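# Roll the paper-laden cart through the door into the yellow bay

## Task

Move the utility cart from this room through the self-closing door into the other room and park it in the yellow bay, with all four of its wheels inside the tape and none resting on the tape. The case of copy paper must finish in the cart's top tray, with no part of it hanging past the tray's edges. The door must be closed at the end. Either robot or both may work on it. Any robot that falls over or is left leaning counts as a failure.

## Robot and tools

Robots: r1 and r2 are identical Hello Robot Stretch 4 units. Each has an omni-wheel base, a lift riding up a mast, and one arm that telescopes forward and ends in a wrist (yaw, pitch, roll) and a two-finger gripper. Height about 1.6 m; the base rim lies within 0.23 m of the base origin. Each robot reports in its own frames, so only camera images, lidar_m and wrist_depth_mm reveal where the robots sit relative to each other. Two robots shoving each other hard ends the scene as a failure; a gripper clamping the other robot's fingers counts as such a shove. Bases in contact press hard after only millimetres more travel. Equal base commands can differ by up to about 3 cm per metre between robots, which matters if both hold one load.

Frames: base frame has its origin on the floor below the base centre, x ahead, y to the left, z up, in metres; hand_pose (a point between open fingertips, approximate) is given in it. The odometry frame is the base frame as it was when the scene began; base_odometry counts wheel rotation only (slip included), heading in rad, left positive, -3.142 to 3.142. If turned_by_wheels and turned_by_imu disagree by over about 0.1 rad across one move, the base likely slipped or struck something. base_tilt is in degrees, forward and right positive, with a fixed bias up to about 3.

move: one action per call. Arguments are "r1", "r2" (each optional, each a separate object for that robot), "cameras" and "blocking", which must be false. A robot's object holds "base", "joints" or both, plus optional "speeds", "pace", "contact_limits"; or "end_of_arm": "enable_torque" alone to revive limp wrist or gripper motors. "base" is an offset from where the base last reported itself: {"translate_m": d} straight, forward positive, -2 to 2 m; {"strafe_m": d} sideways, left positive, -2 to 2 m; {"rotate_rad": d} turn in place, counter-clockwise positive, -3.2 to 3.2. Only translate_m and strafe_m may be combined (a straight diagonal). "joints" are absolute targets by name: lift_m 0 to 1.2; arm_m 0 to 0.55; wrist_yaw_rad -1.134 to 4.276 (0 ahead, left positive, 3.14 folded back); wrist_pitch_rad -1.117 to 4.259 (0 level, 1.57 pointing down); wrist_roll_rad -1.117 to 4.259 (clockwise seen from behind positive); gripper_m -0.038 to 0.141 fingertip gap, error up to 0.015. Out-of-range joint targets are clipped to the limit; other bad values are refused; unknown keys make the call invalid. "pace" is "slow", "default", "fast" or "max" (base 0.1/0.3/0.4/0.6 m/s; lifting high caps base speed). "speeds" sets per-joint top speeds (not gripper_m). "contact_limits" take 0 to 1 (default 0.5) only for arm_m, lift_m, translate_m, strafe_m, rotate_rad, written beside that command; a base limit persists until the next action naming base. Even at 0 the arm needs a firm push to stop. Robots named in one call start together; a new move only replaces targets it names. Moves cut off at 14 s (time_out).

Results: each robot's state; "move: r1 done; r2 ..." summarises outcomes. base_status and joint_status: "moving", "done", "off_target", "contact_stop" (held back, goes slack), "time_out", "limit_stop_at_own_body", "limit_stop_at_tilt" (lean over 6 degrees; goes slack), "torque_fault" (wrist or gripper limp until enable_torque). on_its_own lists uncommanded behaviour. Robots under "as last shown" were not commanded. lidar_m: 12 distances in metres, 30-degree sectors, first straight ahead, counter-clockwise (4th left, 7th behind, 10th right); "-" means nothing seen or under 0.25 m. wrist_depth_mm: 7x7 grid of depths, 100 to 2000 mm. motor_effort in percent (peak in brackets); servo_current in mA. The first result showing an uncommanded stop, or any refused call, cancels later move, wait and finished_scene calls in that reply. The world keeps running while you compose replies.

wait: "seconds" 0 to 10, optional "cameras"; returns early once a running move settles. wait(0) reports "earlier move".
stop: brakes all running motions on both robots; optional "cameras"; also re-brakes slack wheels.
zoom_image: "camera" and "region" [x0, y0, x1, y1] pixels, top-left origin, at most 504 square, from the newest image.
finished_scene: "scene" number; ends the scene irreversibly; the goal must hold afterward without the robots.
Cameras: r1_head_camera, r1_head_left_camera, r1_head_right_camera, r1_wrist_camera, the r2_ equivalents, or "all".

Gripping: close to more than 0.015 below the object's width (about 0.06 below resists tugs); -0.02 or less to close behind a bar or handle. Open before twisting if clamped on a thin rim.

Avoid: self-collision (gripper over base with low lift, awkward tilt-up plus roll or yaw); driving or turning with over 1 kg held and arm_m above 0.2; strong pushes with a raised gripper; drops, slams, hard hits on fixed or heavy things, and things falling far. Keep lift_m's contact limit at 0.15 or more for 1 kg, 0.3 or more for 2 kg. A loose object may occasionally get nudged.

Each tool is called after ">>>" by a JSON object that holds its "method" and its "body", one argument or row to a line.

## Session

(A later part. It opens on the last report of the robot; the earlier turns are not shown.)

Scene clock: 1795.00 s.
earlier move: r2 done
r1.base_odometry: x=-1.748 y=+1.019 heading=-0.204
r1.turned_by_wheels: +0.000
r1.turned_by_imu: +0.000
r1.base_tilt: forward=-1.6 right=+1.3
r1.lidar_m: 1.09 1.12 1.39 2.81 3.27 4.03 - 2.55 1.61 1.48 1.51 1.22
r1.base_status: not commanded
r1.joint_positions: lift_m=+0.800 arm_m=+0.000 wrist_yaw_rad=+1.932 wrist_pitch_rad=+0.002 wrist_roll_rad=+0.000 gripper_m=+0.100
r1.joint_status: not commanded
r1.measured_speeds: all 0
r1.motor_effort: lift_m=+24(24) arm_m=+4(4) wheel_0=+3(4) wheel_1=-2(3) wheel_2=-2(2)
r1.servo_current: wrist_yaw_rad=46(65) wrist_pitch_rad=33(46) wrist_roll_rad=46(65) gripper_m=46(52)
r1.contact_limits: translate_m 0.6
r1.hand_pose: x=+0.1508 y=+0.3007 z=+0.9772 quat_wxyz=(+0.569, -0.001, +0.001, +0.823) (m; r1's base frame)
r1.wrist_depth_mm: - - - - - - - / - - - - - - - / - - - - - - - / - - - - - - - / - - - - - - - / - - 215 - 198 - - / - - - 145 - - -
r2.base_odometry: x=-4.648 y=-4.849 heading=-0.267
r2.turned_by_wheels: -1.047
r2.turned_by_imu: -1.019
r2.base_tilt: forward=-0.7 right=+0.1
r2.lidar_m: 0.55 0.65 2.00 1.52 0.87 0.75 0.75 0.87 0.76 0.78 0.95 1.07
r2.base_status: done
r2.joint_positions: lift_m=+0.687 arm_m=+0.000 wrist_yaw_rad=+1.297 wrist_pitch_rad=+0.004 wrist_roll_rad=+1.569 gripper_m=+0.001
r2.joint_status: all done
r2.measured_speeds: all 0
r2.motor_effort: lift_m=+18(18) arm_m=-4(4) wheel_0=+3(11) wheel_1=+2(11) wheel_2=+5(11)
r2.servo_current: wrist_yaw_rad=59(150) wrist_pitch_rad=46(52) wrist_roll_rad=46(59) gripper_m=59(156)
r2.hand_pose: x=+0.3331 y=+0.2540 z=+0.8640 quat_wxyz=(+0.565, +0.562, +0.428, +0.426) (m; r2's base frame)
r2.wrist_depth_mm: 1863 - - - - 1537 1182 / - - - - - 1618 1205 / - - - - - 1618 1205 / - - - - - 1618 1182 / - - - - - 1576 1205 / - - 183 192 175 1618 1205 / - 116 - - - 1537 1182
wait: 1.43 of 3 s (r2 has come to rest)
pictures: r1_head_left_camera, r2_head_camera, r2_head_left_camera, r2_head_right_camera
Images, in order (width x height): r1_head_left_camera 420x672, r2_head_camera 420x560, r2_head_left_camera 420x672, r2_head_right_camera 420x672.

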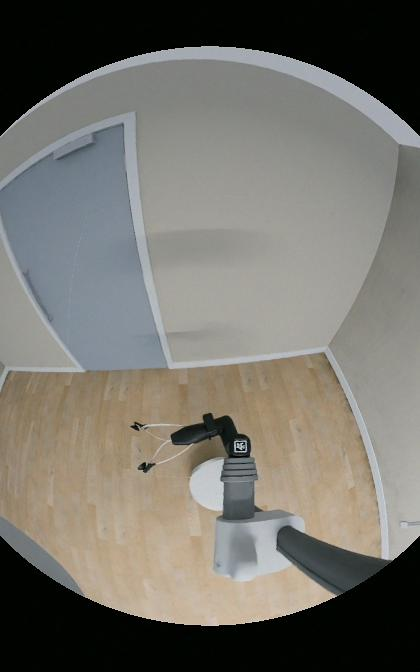

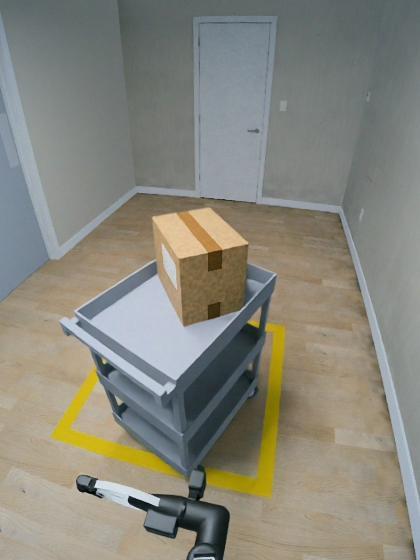

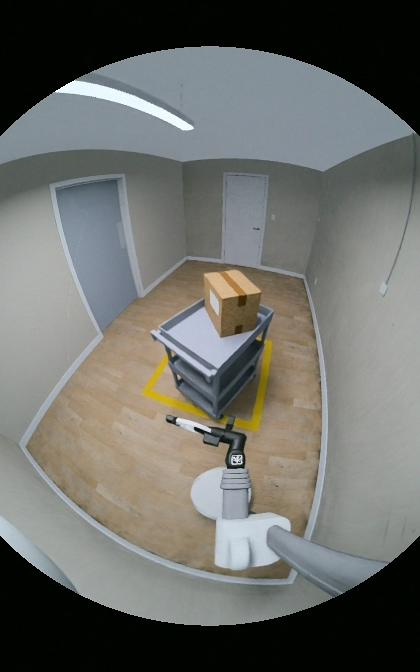

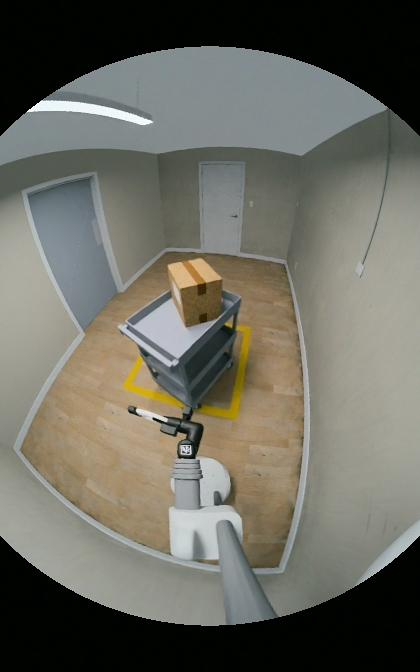

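>>> {"method": "move", "body": {
  "r2": {"joints":{"wrist_yaw_rad":2.6}},
  "blocking": false
}}

>>> {"method": "wait", "body": {
  "seconds": 2,
  "cameras": ["r2_head_camera","r2_head_left_camera","r2_head_right_camera"]
}}

>>> {"method": "zoom_image", "body": {
  "camera": "r2_head_camera",
  "region": [100, 380, 300, 520]
}}

>>> {"method": "zoom_image", "body": {
  "camera": "r2_head_right_camera",
  "region": [110, 320, 270, 440]
}}

Scene clock: 1806.00 s.
move: r2 moving
r1: as last shown
r1.lidar_m: 1.11 1.11 1.39 2.82 3.24 4.04 - 2.56 1.62 1.47 1.51 1.22
r1.servo_current: wrist_yaw_rad=52(65) wrist_pitch_rad=52(52) wrist_roll_rad=39(52) gripper_m=46(46)
r1.contact_limits: translate_m 0.6
r1.wrist_depth_mm: - - - - - - - / - - - - - - - / - - - - - - - / - - - - - - - / - - - - - - - / - - 214 - 198 - - / - - - 144 - - -
r2.base_odometry: x=-4.648 y=-4.849 heading=-0.267
r2.turned_by_wheels: +0.000
r2.turned_by_imu: +0.000
r2.base_tilt: forward=-0.7 right=+0.0
r2.lidar_m: 0.55 0.60 2.01 1.48 0.85 0.74 0.74 0.86 0.78 0.79 0.94 1.08
r2.base_status: not commanded
r2.joint_positions: lift_m=+0.687 arm_m=+0.000 wrist_yaw_rad=+1.863 wrist_pitch_rad=+0.004 wrist_roll_rad=+1.569 gripper_m=+0.001
r2.joint_status: wrist_yaw_rad moving
r2.measured_speeds: translate_m=+0.000 strafe_m=+0.000 rotate_rad=+0.000 lift_m=+0.000 arm_m=+0.000 wrist_yaw_rad=+1.740 wrist_pitch_rad=+0.000 wrist_roll_rad=+0.000
r2.motor_effort: lift_m=+18(18) arm_m=-3(4) wheel_0=+4(4) wheel_1=+2(3) wheel_2=+6(6)
r2.servo_current: wrist_yaw_rad=104(124) wrist_pitch_rad=39(46) wrist_roll_rad=39(59) gripper_m=65(65)
r2.hand_pose: x=+0.1715 y=+0.3013 z=+0.8640 quat_wxyz=(+0.423, +0.420, +0.568, +0.567) (m; r2's base frame)
r2.wrist_depth_mm: - - - - - 1499 1182 / - - - - - 1618 1182 / 1983 - - - - 1618 1182 / - - - - - 1756 1205 / - - - - - 1576 1205 / - - 183 192 175 - 1182 / - 116 - - - - 1078
pictures: none

Scene clock: 1806.87 s.
earlier move: r2 done
r1.base_odometry: x=-1.748 y=+1.019 heading=-0.204
r1.turned_by_wheels: +0.000
r1.turned_by_imu: +0.000
r1.base_tilt: forward=-1.6 right=+1.3
r1.lidar_m: 1.11 1.12 1.40 2.83 3.26 4.04 - 2.56 1.66 1.48 1.48 1.23
r1.base_status: not commanded
r1.joint_positions: lift_m=+0.800 arm_m=+0.000 wrist_yaw_rad=+1.932 wrist_pitch_rad=+0.002 wrist_roll_rad=+0.000 gripper_m=+0.100
r1.joint_status: not commanded
r1.measured_speeds: all 0
r1.motor_effort: lift_m=+24(24) arm_m=+4(4) wheel_0=+3(4) wheel_1=-3(3) wheel_2=-2(2)
r1.servo_current: wrist_yaw_rad=59(65) wrist_pitch_rad=39(52) wrist_roll_rad=46(52) gripper_m=39(52)
r1.contact_limits: translate_m 0.6
r1.hand_pose: x=+0.1508 y=+0.3007 z=+0.9772 quat_wxyz=(+0.569, -0.001, +0.001, +0.823) (m; r1's base frame)
r1.wrist_depth_mm: - - - - - - - / - - - - - - - / - - - - - - - / - - - - - - - / - - - - - - - / - - 215 - 198 - - / - - - 145 - - -
r2.base_odometry: x=-4.648 y=-4.849 heading=-0.267
r2.turned_by_wheels: +0.000
r2.turned_by_imu: +0.000
r2.base_tilt: forward=-0.7 right=+0.0
r2.lidar_m: 0.55 0.62 1.99 1.47 0.87 0.75 0.74 0.89 0.79 0.80 0.93 1.08
r2.base_status: not commanded
r2.joint_positions: lift_m=+0.687 arm_m=+0.000 wrist_yaw_rad=+2.597 wrist_pitch_rad=+0.004 wrist_roll_rad=+1.569 gripper_m=+0.001
r2.joint_status: all done
r2.measured_speeds: all 0
r2.motor_effort: lift_m=+18(18) arm_m=-4(4) wheel_0=+3(4) wheel_1=+3(3) wheel_2=+6(6)
r2.servo_current: wrist_yaw_rad=52(130) wrist_pitch_rad=39(46) wrist_roll_rad=46(59) gripper_m=65(72)
r2.hand_pose: x=-0.0305 y=+0.2242 z=+0.8640 quat_wxyz=(+0.192, +0.189, +0.681, +0.681) (m; r2's base frame)
r2.wrist_depth_mm: - - - - - - 1042 / - - - - - - 976 / - - - - - - - / - - - - - - - / - - - - - - - / - - 183 191 175 - - / - 116 - - - - -
wait: 0.87 of 2 s (r2 has come to rest)
pictures: r2_head_camera, r2_head_left_camera, r2_head_right_camera
Images, in order (width x height): r2_head_camera 420x560, r2_head_left_camera 420x672, r2_head_right_camera 420x672.

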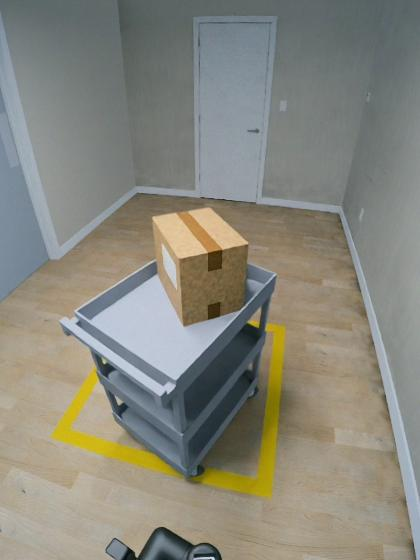

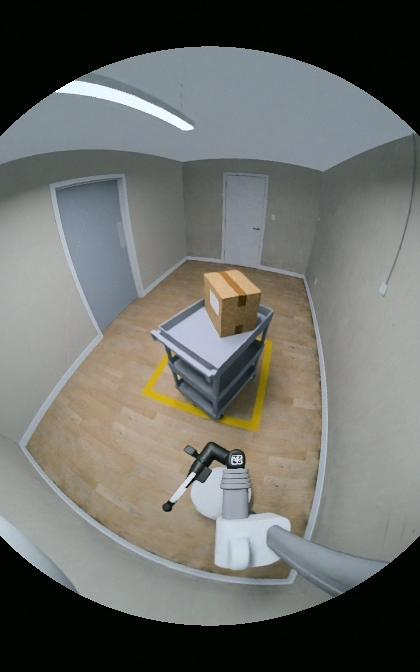

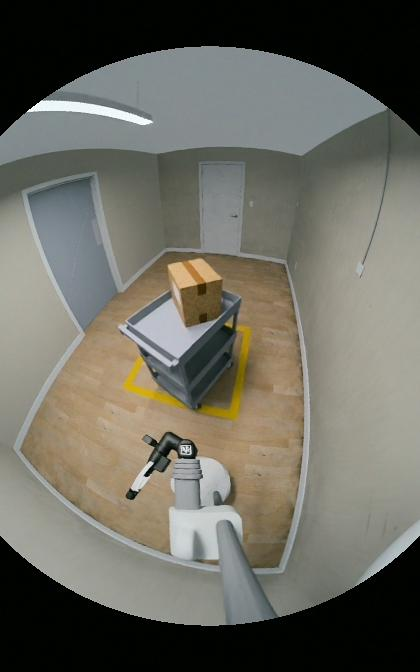

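Scaled by 2.520 from the camera's 420x560 image, which has a finer 1200x1600 frame.

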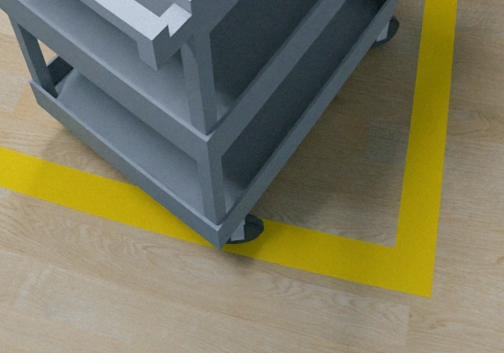

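Scaled by 3.150 from the camera's 420x672 image, which has a finer 600x960 frame.

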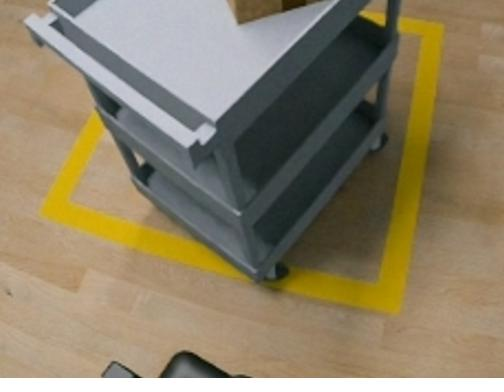

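>>> {"method": "move", "body": {
  "r2": {"base":{"rotate_rad":-0.5}},
  "blocking": false
}}

>>> {"method": "wait", "body": {
  "seconds": 2
}}

>>> {"method": "move", "body": {
  "r2": {"base":{"translate_m":-0.25,"strafe_m":0.5},"joints":{"gripper_m":0.09}},
  "blocking": false
}}

>>> {"method": "wait", "body": {
  "seconds": 4,
  "cameras": ["r2_head_camera","r2_head_left_camera"]
}}

Scene clock: 1818.67 s.
move: r2 moving
r1: as last shown
r1.lidar_m: 1.08 1.12 1.39 2.84 3.26 4.04 - 2.54 1.64 1.48 1.49 1.22
r1.motor_effort: lift_m=+24(24) arm_m=+4(4) wheel_0=+3(4) wheel_1=-2(3) wheel_2=-2(2)
r1.servo_current: wrist_yaw_rad=46(59) wrist_pitch_rad=46(52) wrist_roll_rad=46(65) gripper_m=39(46)
r1.contact_limits: translate_m 0.6
r1.wrist_depth_mm: - - - - - - - / - - - - - - - / - - - - - - - / - - - - - - - / - - - - - - - / - - 214 - 198 - - / - - - 145 - - -
r2.base_odometry: x=-4.648 y=-4.849 heading=-0.520
r2.turned_by_wheels: -0.252
r2.turned_by_imu: -0.245
r2.base_tilt: forward=-0.7 right=+0.0
r2.lidar_m: 0.66 0.51 2.06 2.01 1.06 0.79 0.73 0.79 0.80 0.77 0.86 1.17
r2.base_status: rotate_rad moving
r2.joint_positions: lift_m=+0.687 arm_m=+0.000 wrist_yaw_rad=+2.597 wrist_pitch_rad=+0.004 wrist_roll_rad=+1.569 gripper_m=+0.001
r2.joint_status: not commanded
r2.measured_speeds: translate_m=-0.001 strafe_m=+0.002 rotate_rad=-0.974 lift_m=+0.000 arm_m=+0.000 wrist_yaw_rad=+0.000 wrist_pitch_rad=+0.000 wrist_roll_rad=+0.000
r2.motor_effort: lift_m=+18(18) arm_m=-4(4) wheel_0=+11(11) wheel_1=+8(10) wheel_2=+11(11)
r2.servo_current: wrist_yaw_rad=46(59) wrist_pitch_rad=39(52) wrist_roll_rad=52(59) gripper_m=72(72)
r2.hand_pose: x=-0.0305 y=+0.2241 z=+0.8640 quat_wxyz=(+0.192, +0.189, +0.681, +0.681) (m; r2's base frame)
r2.wrist_depth_mm: - - - - - 1308 1182 / - - - - - - 1182 / - - - - - - 1118 / - - - - - - 1042 / - - - - - - - / - - 183 193 175 - - / - 116 - - - - -
pictures: none

Scene clock: 1819.47 s.
earlier move: r2 done
r1.base_odometry: x=-1.748 y=+1.019 heading=-0.204
r1.turned_by_wheels: +0.000
r1.turned_by_imu: +0.000
r1.base_tilt: forward=-1.6 right=+1.3
r1.lidar_m: 1.10 1.12 1.40 2.83 3.26 4.03 - 2.56 1.66 1.47 1.48 1.24
r1.base_status: not commanded
r1.joint_positions: lift_m=+0.800 arm_m=+0.000 wrist_yaw_rad=+1.932 wrist_pitch_rad=+0.002 wrist_roll_rad=+0.000 gripper_m=+0.100
r1.joint_status: not commanded
r1.measured_speeds: all 0
r1.motor_effort: lift_m=+24(24) arm_m=+4(4) wheel_0=+3(4) wheel_1=-2(3) wheel_2=-2(2)
r1.servo_current: wrist_yaw_rad=52(65) wrist_pitch_rad=39(52) wrist_roll_rad=46(65) gripper_m=39(46)
r1.contact_limits: translate_m 0.6
r1.hand_pose: x=+0.1508 y=+0.3007 z=+0.9772 quat_wxyz=(+0.569, -0.001, +0.001, +0.823) (m; r1's base frame)
r1.wrist_depth_mm: - - - - - - - / - - - - - - - / - - - - - - - / - - - - - - - / - - - - - - - / - - 214 - 198 - - / - - - 145 - - -
r2.base_odometry: x=-4.648 y=-4.849 heading=-0.767
r2.turned_by_wheels: -0.247
r2.turned_by_imu: -0.241
r2.base_tilt: forward=-0.7 right=+0.1
r2.lidar_m: 1.00 0.55 0.62 2.01 1.43 0.87 0.74 0.75 0.90 0.79 0.78 0.95
r2.base_status: done
r2.joint_positions: lift_m=+0.687 arm_m=+0.000 wrist_yaw_rad=+2.597 wrist_pitch_rad=+0.004 wrist_roll_rad=+1.569 gripper_m=+0.001
r2.joint_status: not commanded
r2.measured_speeds: all 0
r2.motor_effort: lift_m=+18(18) arm_m=-4(4) wheel_0=+1(11) wheel_1=+3(10) wheel_2=+3(11)
r2.servo_current: wrist_yaw_rad=46(59) wrist_pitch_rad=46(52) wrist_roll_rad=52(59) gripper_m=65(72)
r2.hand_pose: x=-0.0305 y=+0.2241 z=+0.8640 quat_wxyz=(+0.192, +0.189, +0.681, +0.681) (m; r2's base frame)
r2.wrist_depth_mm: - - - - - 1576 1182 / - - - - - 1708 1182 / - - - - - 1464 1205 / - - - - - 1336 1205 / - - - - - - 1118 / - - 183 191 175 - 1042 / - 116 - - - - -
wait: 0.80 of 2 s (r2 has come to rest)
pictures: none

Scene clock: 1819.97 s.
move: r2 moving
r1: as last shown
r1.lidar_m: 1.11 1.11 1.39 2.82 3.26 4.02 - 2.59 1.62 1.46 1.48 1.23
r1.motor_effort: lift_m=+24(24) arm_m=+4(4) wheel_0=+4(4) wheel_1=-2(3) wheel_2=-2(2)
r1.servo_current: wrist_yaw_rad=39(65) wrist_pitch_rad=33(46) wrist_roll_rad=59(59) gripper_m=39(46)
r1.contact_limits: translate_m 0.6
r1.wrist_depth_mm: - - - - - - - / - - - - - - - / - - - - - - - / - - - - - - - / - - - - - - - / - - 214 - 198 - - / - - - 144 - - -
r2.base_odometry: x=-4.639 y=-4.819 heading=-0.766
r2.turned_by_wheels: +0.000
r2.turned_by_imu: +0.000
r2.base_tilt: forward=-0.6 right=+0.1
r2.lidar_m: 0.92 0.56 0.67 1.97 1.43 0.86 0.73 0.74 0.88 0.82 0.84 1.00
r2.base_status: translate_m moving; strafe_m moving
r2.joint_positions: lift_m=+0.687 arm_m=+0.000 wrist_yaw_rad=+2.597 wrist_pitch_rad=+0.004 wrist_roll_rad=+1.569 gripper_m=+0.020
r2.joint_status: gripper_m moving
r2.measured_speeds: translate_m=-0.054 strafe_m=+0.109 rotate_rad=+0.000 lift_m=+0.000 arm_m=+0.000 wrist_yaw_rad=+0.000 wrist_pitch_rad=+0.000 wrist_roll_rad=+0.000
r2.motor_effort: lift_m=+18(18) arm_m=-4(4) wheel_0=-8(11) wheel_1=+8(9) wheel_2=+6(11)
r2.servo_current: wrist_yaw_rad=52(52) wrist_pitch_rad=46(52) wrist_roll_rad=52(52) gripper_m=98(98)
r2.hand_pose: x=-0.0305 y=+0.2241 z=+0.8640 quat_wxyz=(+0.192, +0.189, +0.681, +0.681) (m; r2's base frame)
r2.wrist_depth_mm: - - - - - 1576 1182 / - - - - - 1661 1205 / - - - - - 1499 1205 / - - - - - 1308 1205 / - - - - - - 1118 / - - 187 195 182 - 1025 / - 116 - - - - -
pictures: none

Scene clock: 1822.83 s.
earlier move: r2 done
r1.base_odometry: x=-1.748 y=+1.019 heading=-0.204
r1.turned_by_wheels: +0.000
r1.turned_by_imu: +0.000
r1.base_tilt: forward=-1.6 right=+1.3
r1.lidar_m: 1.09 1.13 1.39 2.84 3.25 4.05 - 2.57 1.64 1.47 1.50 1.24
r1.base_status: not commanded
r1.joint_positions: lift_m=+0.800 arm_m=+0.000 wrist_yaw_rad=+1.932 wrist_pitch_rad=+0.002 wrist_roll_rad=+0.000 gripper_m=+0.100
r1.joint_status: not commanded
r1.measured_speeds: all 0
r1.motor_effort: lift_m=+24(24) arm_m=+4(4) wheel_0=+3(4) wheel_1=-2(3) wheel_2=-2(2)
r1.servo_current: wrist_yaw_rad=46(65) wrist_pitch_rad=39(52) wrist_roll_rad=46(72) gripper_m=39(52)
r1.contact_limits: translate_m 0.6
r1.hand_pose: x=+0.1508 y=+0.3007 z=+0.9772 quat_wxyz=(+0.569, -0.001, +0.001, +0.823) (m; r1's base frame)
r1.wrist_depth_mm: - - - - - - - / - - - - - - - / - - - - - - - / - - - - - - - / - - - - - - - / - - 213 - 198 - - / - - - 145 - - -
r2.base_odometry: x=-4.482 y=-4.315 heading=-0.766
r2.turned_by_wheels: +0.000
r2.turned_by_imu: +0.000
r2.base_tilt: forward=-0.7 right=+0.1
r2.lidar_m: 0.67 0.78 1.65 1.48 1.14 0.70 0.60 0.61 0.76 1.33 1.32 1.58
r2.base_status: done
r2.joint_positions: lift_m=+0.687 arm_m=+0.000 wrist_yaw_rad=+2.597 wrist_pitch_rad=+0.004 wrist_roll_rad=+1.569 gripper_m=+0.090
r2.joint_status: all done
r2.measured_speeds: all 0
r2.motor_effort: lift_m=+18(18) arm_m=-3(4) wheel_0=-2(15) wheel_1=+3(9) wheel_2=+4(11)
r2.servo_current: wrist_yaw_rad=46(59) wrist_pitch_rad=39(52) wrist_roll_rad=59(65) gripper_m=52(104)
r2.hand_pose: x=-0.0305 y=+0.2241 z=+0.8640 quat_wxyz=(+0.192, +0.189, +0.681, +0.681) (m; r2's base frame)
r2.wrist_depth_mm: - - - - - - 1182 / - - - - - 1430 1182 / - - - - - 1366 1182 / - - - - - - 1118 / - - - - - - - / - - 190 - 189 - - / - - - - - - -
wait: 2.87 of 4 s (r2 has come to rest)
pictures: r2_head_camera, r2_head_left_camera
Images, in order (width x height): r2_head_camera 420x560, r2_head_left_camera 420x672.

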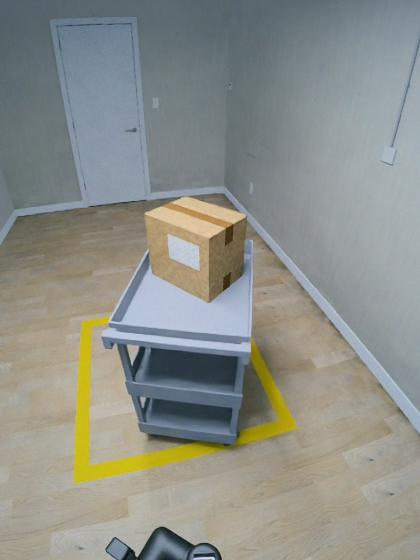

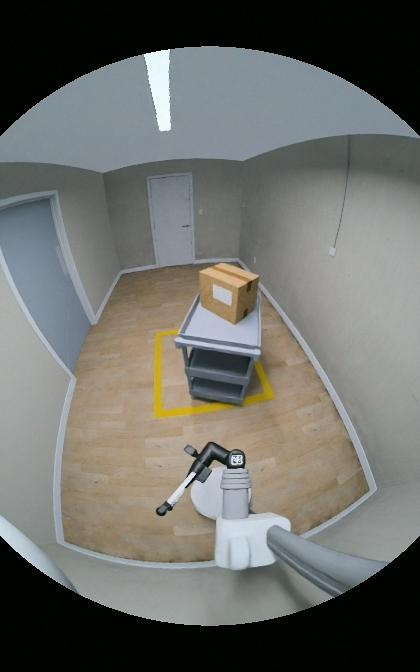

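>>> {"method": "move", "body": {
  "r2": {"base":{"translate_m":0.0,"strafe_m":0.13},"joints":{"wrist_yaw_rad":0.0}},
  "blocking": false
}}

>>> {"method": "wait", "body": {
  "seconds": 3
}}

>>> {"method": "wait", "body": {
  "seconds": 1,
  "cameras": ["r2_head_camera","r2_wrist_camera"]
}}

Scene clock: 1836.47 s.
move: r2 moving
r1: as last shown
r1.lidar_m: 1.12 1.11 1.38 2.82 3.28 4.03 - 2.55 1.64 1.48 1.49 1.19
r1.motor_effort: lift_m=+24(24) arm_m=+4(4) wheel_0=+4(4) wheel_1=-2(3) wheel_2=-2(2)
r1.servo_current: wrist_yaw_rad=39(59) wrist_pitch_rad=33(46) wrist_roll_rad=52(59) gripper_m=46(46)
r1.contact_limits: translate_m 0.6
r1.wrist_depth_mm: - - - - - - - / - - - - - - - / - - - - - - - / - - - - - - - / - - - - - - - / - - 214 - 198 - - / - - - 145 - - -
r2.base_odometry: x=-4.457 y=-4.289 heading=-0.766
r2.turned_by_wheels: +0.000
r2.turned_by_imu: +0.000
r2.base_tilt: forward=-0.7 right=+0.1
r2.lidar_m: 0.69 0.78 1.65 1.44 1.21 0.73 0.61 0.59 0.75 1.36 1.37 0.74
r2.base_status: translate_m moving; strafe_m moving
r2.joint_positions: lift_m=+0.687 arm_m=+0.000 wrist_yaw_rad=+2.037 wrist_pitch_rad=+0.004 wrist_roll_rad=+1.569 gripper_m=+0.090
r2.joint_status: wrist_yaw_rad moving
r2.measured_speeds: translate_m=+0.002 strafe_m=+0.142 rotate_rad=-0.009 lift_m=+0.000 arm_m=+0.000 wrist_yaw_rad=-1.740 wrist_pitch_rad=+0.000 wrist_roll_rad=+0.000
r2.motor_effort: lift_m=+18(18) arm_m=-4(4) wheel_0=-11(14) wheel_1=+11(11) wheel_2=+0(3)
r2.servo_current: wrist_yaw_rad=124(143) wrist_pitch_rad=46(46) wrist_roll_rad=59(59) gripper_m=52(59)
r2.hand_pose: x=+0.1195 y=+0.2969 z=+0.8640 quat_wxyz=(+0.373, +0.370, +0.602, +0.602) (m; r2's base frame)
r2.wrist_depth_mm: - - - - - - 1118 / - - - - - - 1182 / - - - - - - 1182 / - - - - - - 1229 / - - - - - - 1205 / - - 189 - 188 1464 1229 / - - - - - - 1160
pictures: none

Scene clock: 1838.07 s.
earlier move: r2 done
r1.base_odometry: x=-1.748 y=+1.019 heading=-0.204
r1.turned_by_wheels: +0.000
r1.turned_by_imu: +0.000
r1.base_tilt: forward=-1.6 right=+1.3
r1.lidar_m: 1.11 1.13 1.39 2.82 3.26 4.04 - 2.55 1.62 1.47 1.49 1.25
r1.base_status: not commanded
r1.joint_positions: lift_m=+0.800 arm_m=+0.000 wrist_yaw_rad=+1.932 wrist_pitch_rad=+0.002 wrist_roll_rad=+0.000 gripper_m=+0.100
r1.joint_status: not commanded
r1.measured_speeds: all 0
r1.motor_effort: lift_m=+24(24) arm_m=+4(4) wheel_0=+3(4) wheel_1=-2(3) wheel_2=-2(2)
r1.servo_current: wrist_yaw_rad=39(72) wrist_pitch_rad=33(52) wrist_roll_rad=59(65) gripper_m=52(52)
r1.contact_limits: translate_m 0.6
r1.hand_pose: x=+0.1508 y=+0.3007 z=+0.9772 quat_wxyz=(+0.569, -0.001, +0.001, +0.823) (m; r1's base frame)
r1.wrist_depth_mm: - - - - - - - / - - - - - - - / - - - - - - - / - - - - - - - / - - - - - - - / - - 214 - 197 - - / - - - 145 - - -
r2.base_odometry: x=-4.392 y=-4.222 heading=-0.766
r2.turned_by_wheels: +0.000
r2.turned_by_imu: +0.000
r2.base_tilt: forward=-0.6 right=+0.0
r2.lidar_m: 0.69 2.64 1.52 1.32 1.23 0.74 0.63 0.63 0.78 1.42 1.45 0.71
r2.base_status: done
r2.joint_positions: lift_m=+0.687 arm_m=+0.000 wrist_yaw_rad=+0.003 wrist_pitch_rad=+0.004 wrist_roll_rad=+1.569 gripper_m=+0.090
r2.joint_status: all done
r2.measured_speeds: all 0
r2.motor_effort: lift_m=+18(18) arm_m=-4(4) wheel_0=-1(14) wheel_1=+1(11) wheel_2=+0(3)
r2.servo_current: wrist_yaw_rad=46(143) wrist_pitch_rad=46(52) wrist_roll_rad=39(59) gripper_m=52(59)
r2.hand_pose: x=+0.4596 y=-0.0866 z=+0.8640 quat_wxyz=(+0.708, +0.706, +0.003, +0.000) (m; r2's base frame)
r2.wrist_depth_mm: - - - - - 1661 1182 / - - - 508 - 1661 508 / - - 891 521 1098 - 517 / - - 798 535 1160 - 535 / - - 931 554 559 - 554 / - - 193 564 190 569 580 / - - - - - 1618 1138
wait: 1.60 of 3 s (r2 has come to rest)
pictures: none

Scene clock: 1839.07 s.
r1.base_odometry: x=-1.748 y=+1.019 heading=-0.204
r1.turned_by_wheels: +0.000
r1.turned_by_imu: +0.000
r1.base_tilt: forward=-1.6 right=+1.3
r1.lidar_m: 1.11 1.13 1.39 2.83 3.27 4.03 - 2.57 1.65 1.47 1.50 1.22
r1.base_status: not commanded
r1.joint_positions: lift_m=+0.800 arm_m=+0.000 wrist_yaw_rad=+1.932 wrist_pitch_rad=+0.002 wrist_roll_rad=+0.000 gripper_m=+0.100
r1.joint_status: not commanded
r1.measured_speeds: all 0
r1.motor_effort: lift_m=+24(24) arm_m=+4(4) wheel_0=+3(4) wheel_1=-3(3) wheel_2=-2(2)
r1.servo_current: wrist_yaw_rad=33(72) wrist_pitch_rad=46(52) wrist_roll_rad=46(65) gripper_m=46(52)
r1.contact_limits: translate_m 0.6
r1.hand_pose: x=+0.1508 y=+0.3007 z=+0.9772 quat_wxyz=(+0.569, -0.001, +0.001, +0.823) (m; r1's base frame)
r1.wrist_depth_mm: - - - - - - - / - - - - - - - / - - - - - - - / - - - - - - - / - - - - - - - / - - 214 - 197 - - / - - - 145 - - -
r2.base_odometry: x=-4.392 y=-4.222 heading=-0.766
r2.turned_by_wheels: +0.000
r2.turned_by_imu: +0.000
r2.base_tilt: forward=-0.7 right=+0.0
r2.lidar_m: 0.69 2.62 1.55 1.33 1.23 0.73 0.62 0.65 0.75 1.45 1.44 0.72
r2.base_status: done
r2.joint_positions: lift_m=+0.687 arm_m=+0.000 wrist_yaw_rad=+0.003 wrist_pitch_rad=+0.004 wrist_roll_rad=+1.569 gripper_m=+0.090
r2.joint_status: all done
r2.measured_speeds: all 0
r2.motor_effort: lift_m=+18(18) arm_m=-4(4) wheel_0=-1(14) wheel_1=+1(11) wheel_2=+0(3)
r2.servo_current: wrist_yaw_rad=39(143) wrist_pitch_rad=39(52) wrist_roll_rad=46(59) gripper_m=52(59)
r2.hand_pose: x=+0.4596 y=-0.0866 z=+0.8640 quat_wxyz=(+0.708, +0.706, +0.003, +0.000) (m; r2's base frame)
r2.wrist_depth_mm: - - - - - 1661 1138 / - - - 508 - 1618 504 / - - 891 521 1118 - 521 / - - 809 535 1138 - 535 / - - 946 559 554 - 554 / - - 195 564 190 574 574 / - - - - - 1618 1138
wait: 1.00 s; at rest by 0.27 s
pictures: r2_head_camera, r2_wrist_camera
Images, in order (width x height): r2_head_camera 420x560, r2_wrist_camera 616x392.

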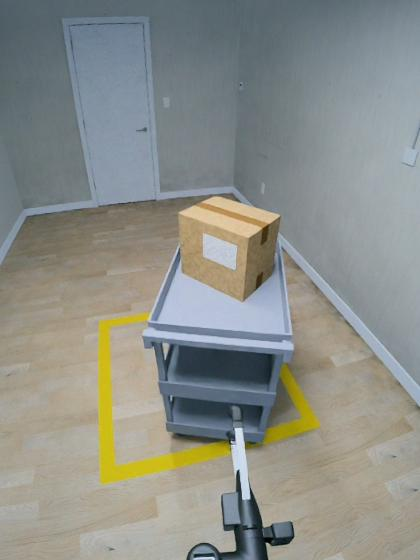

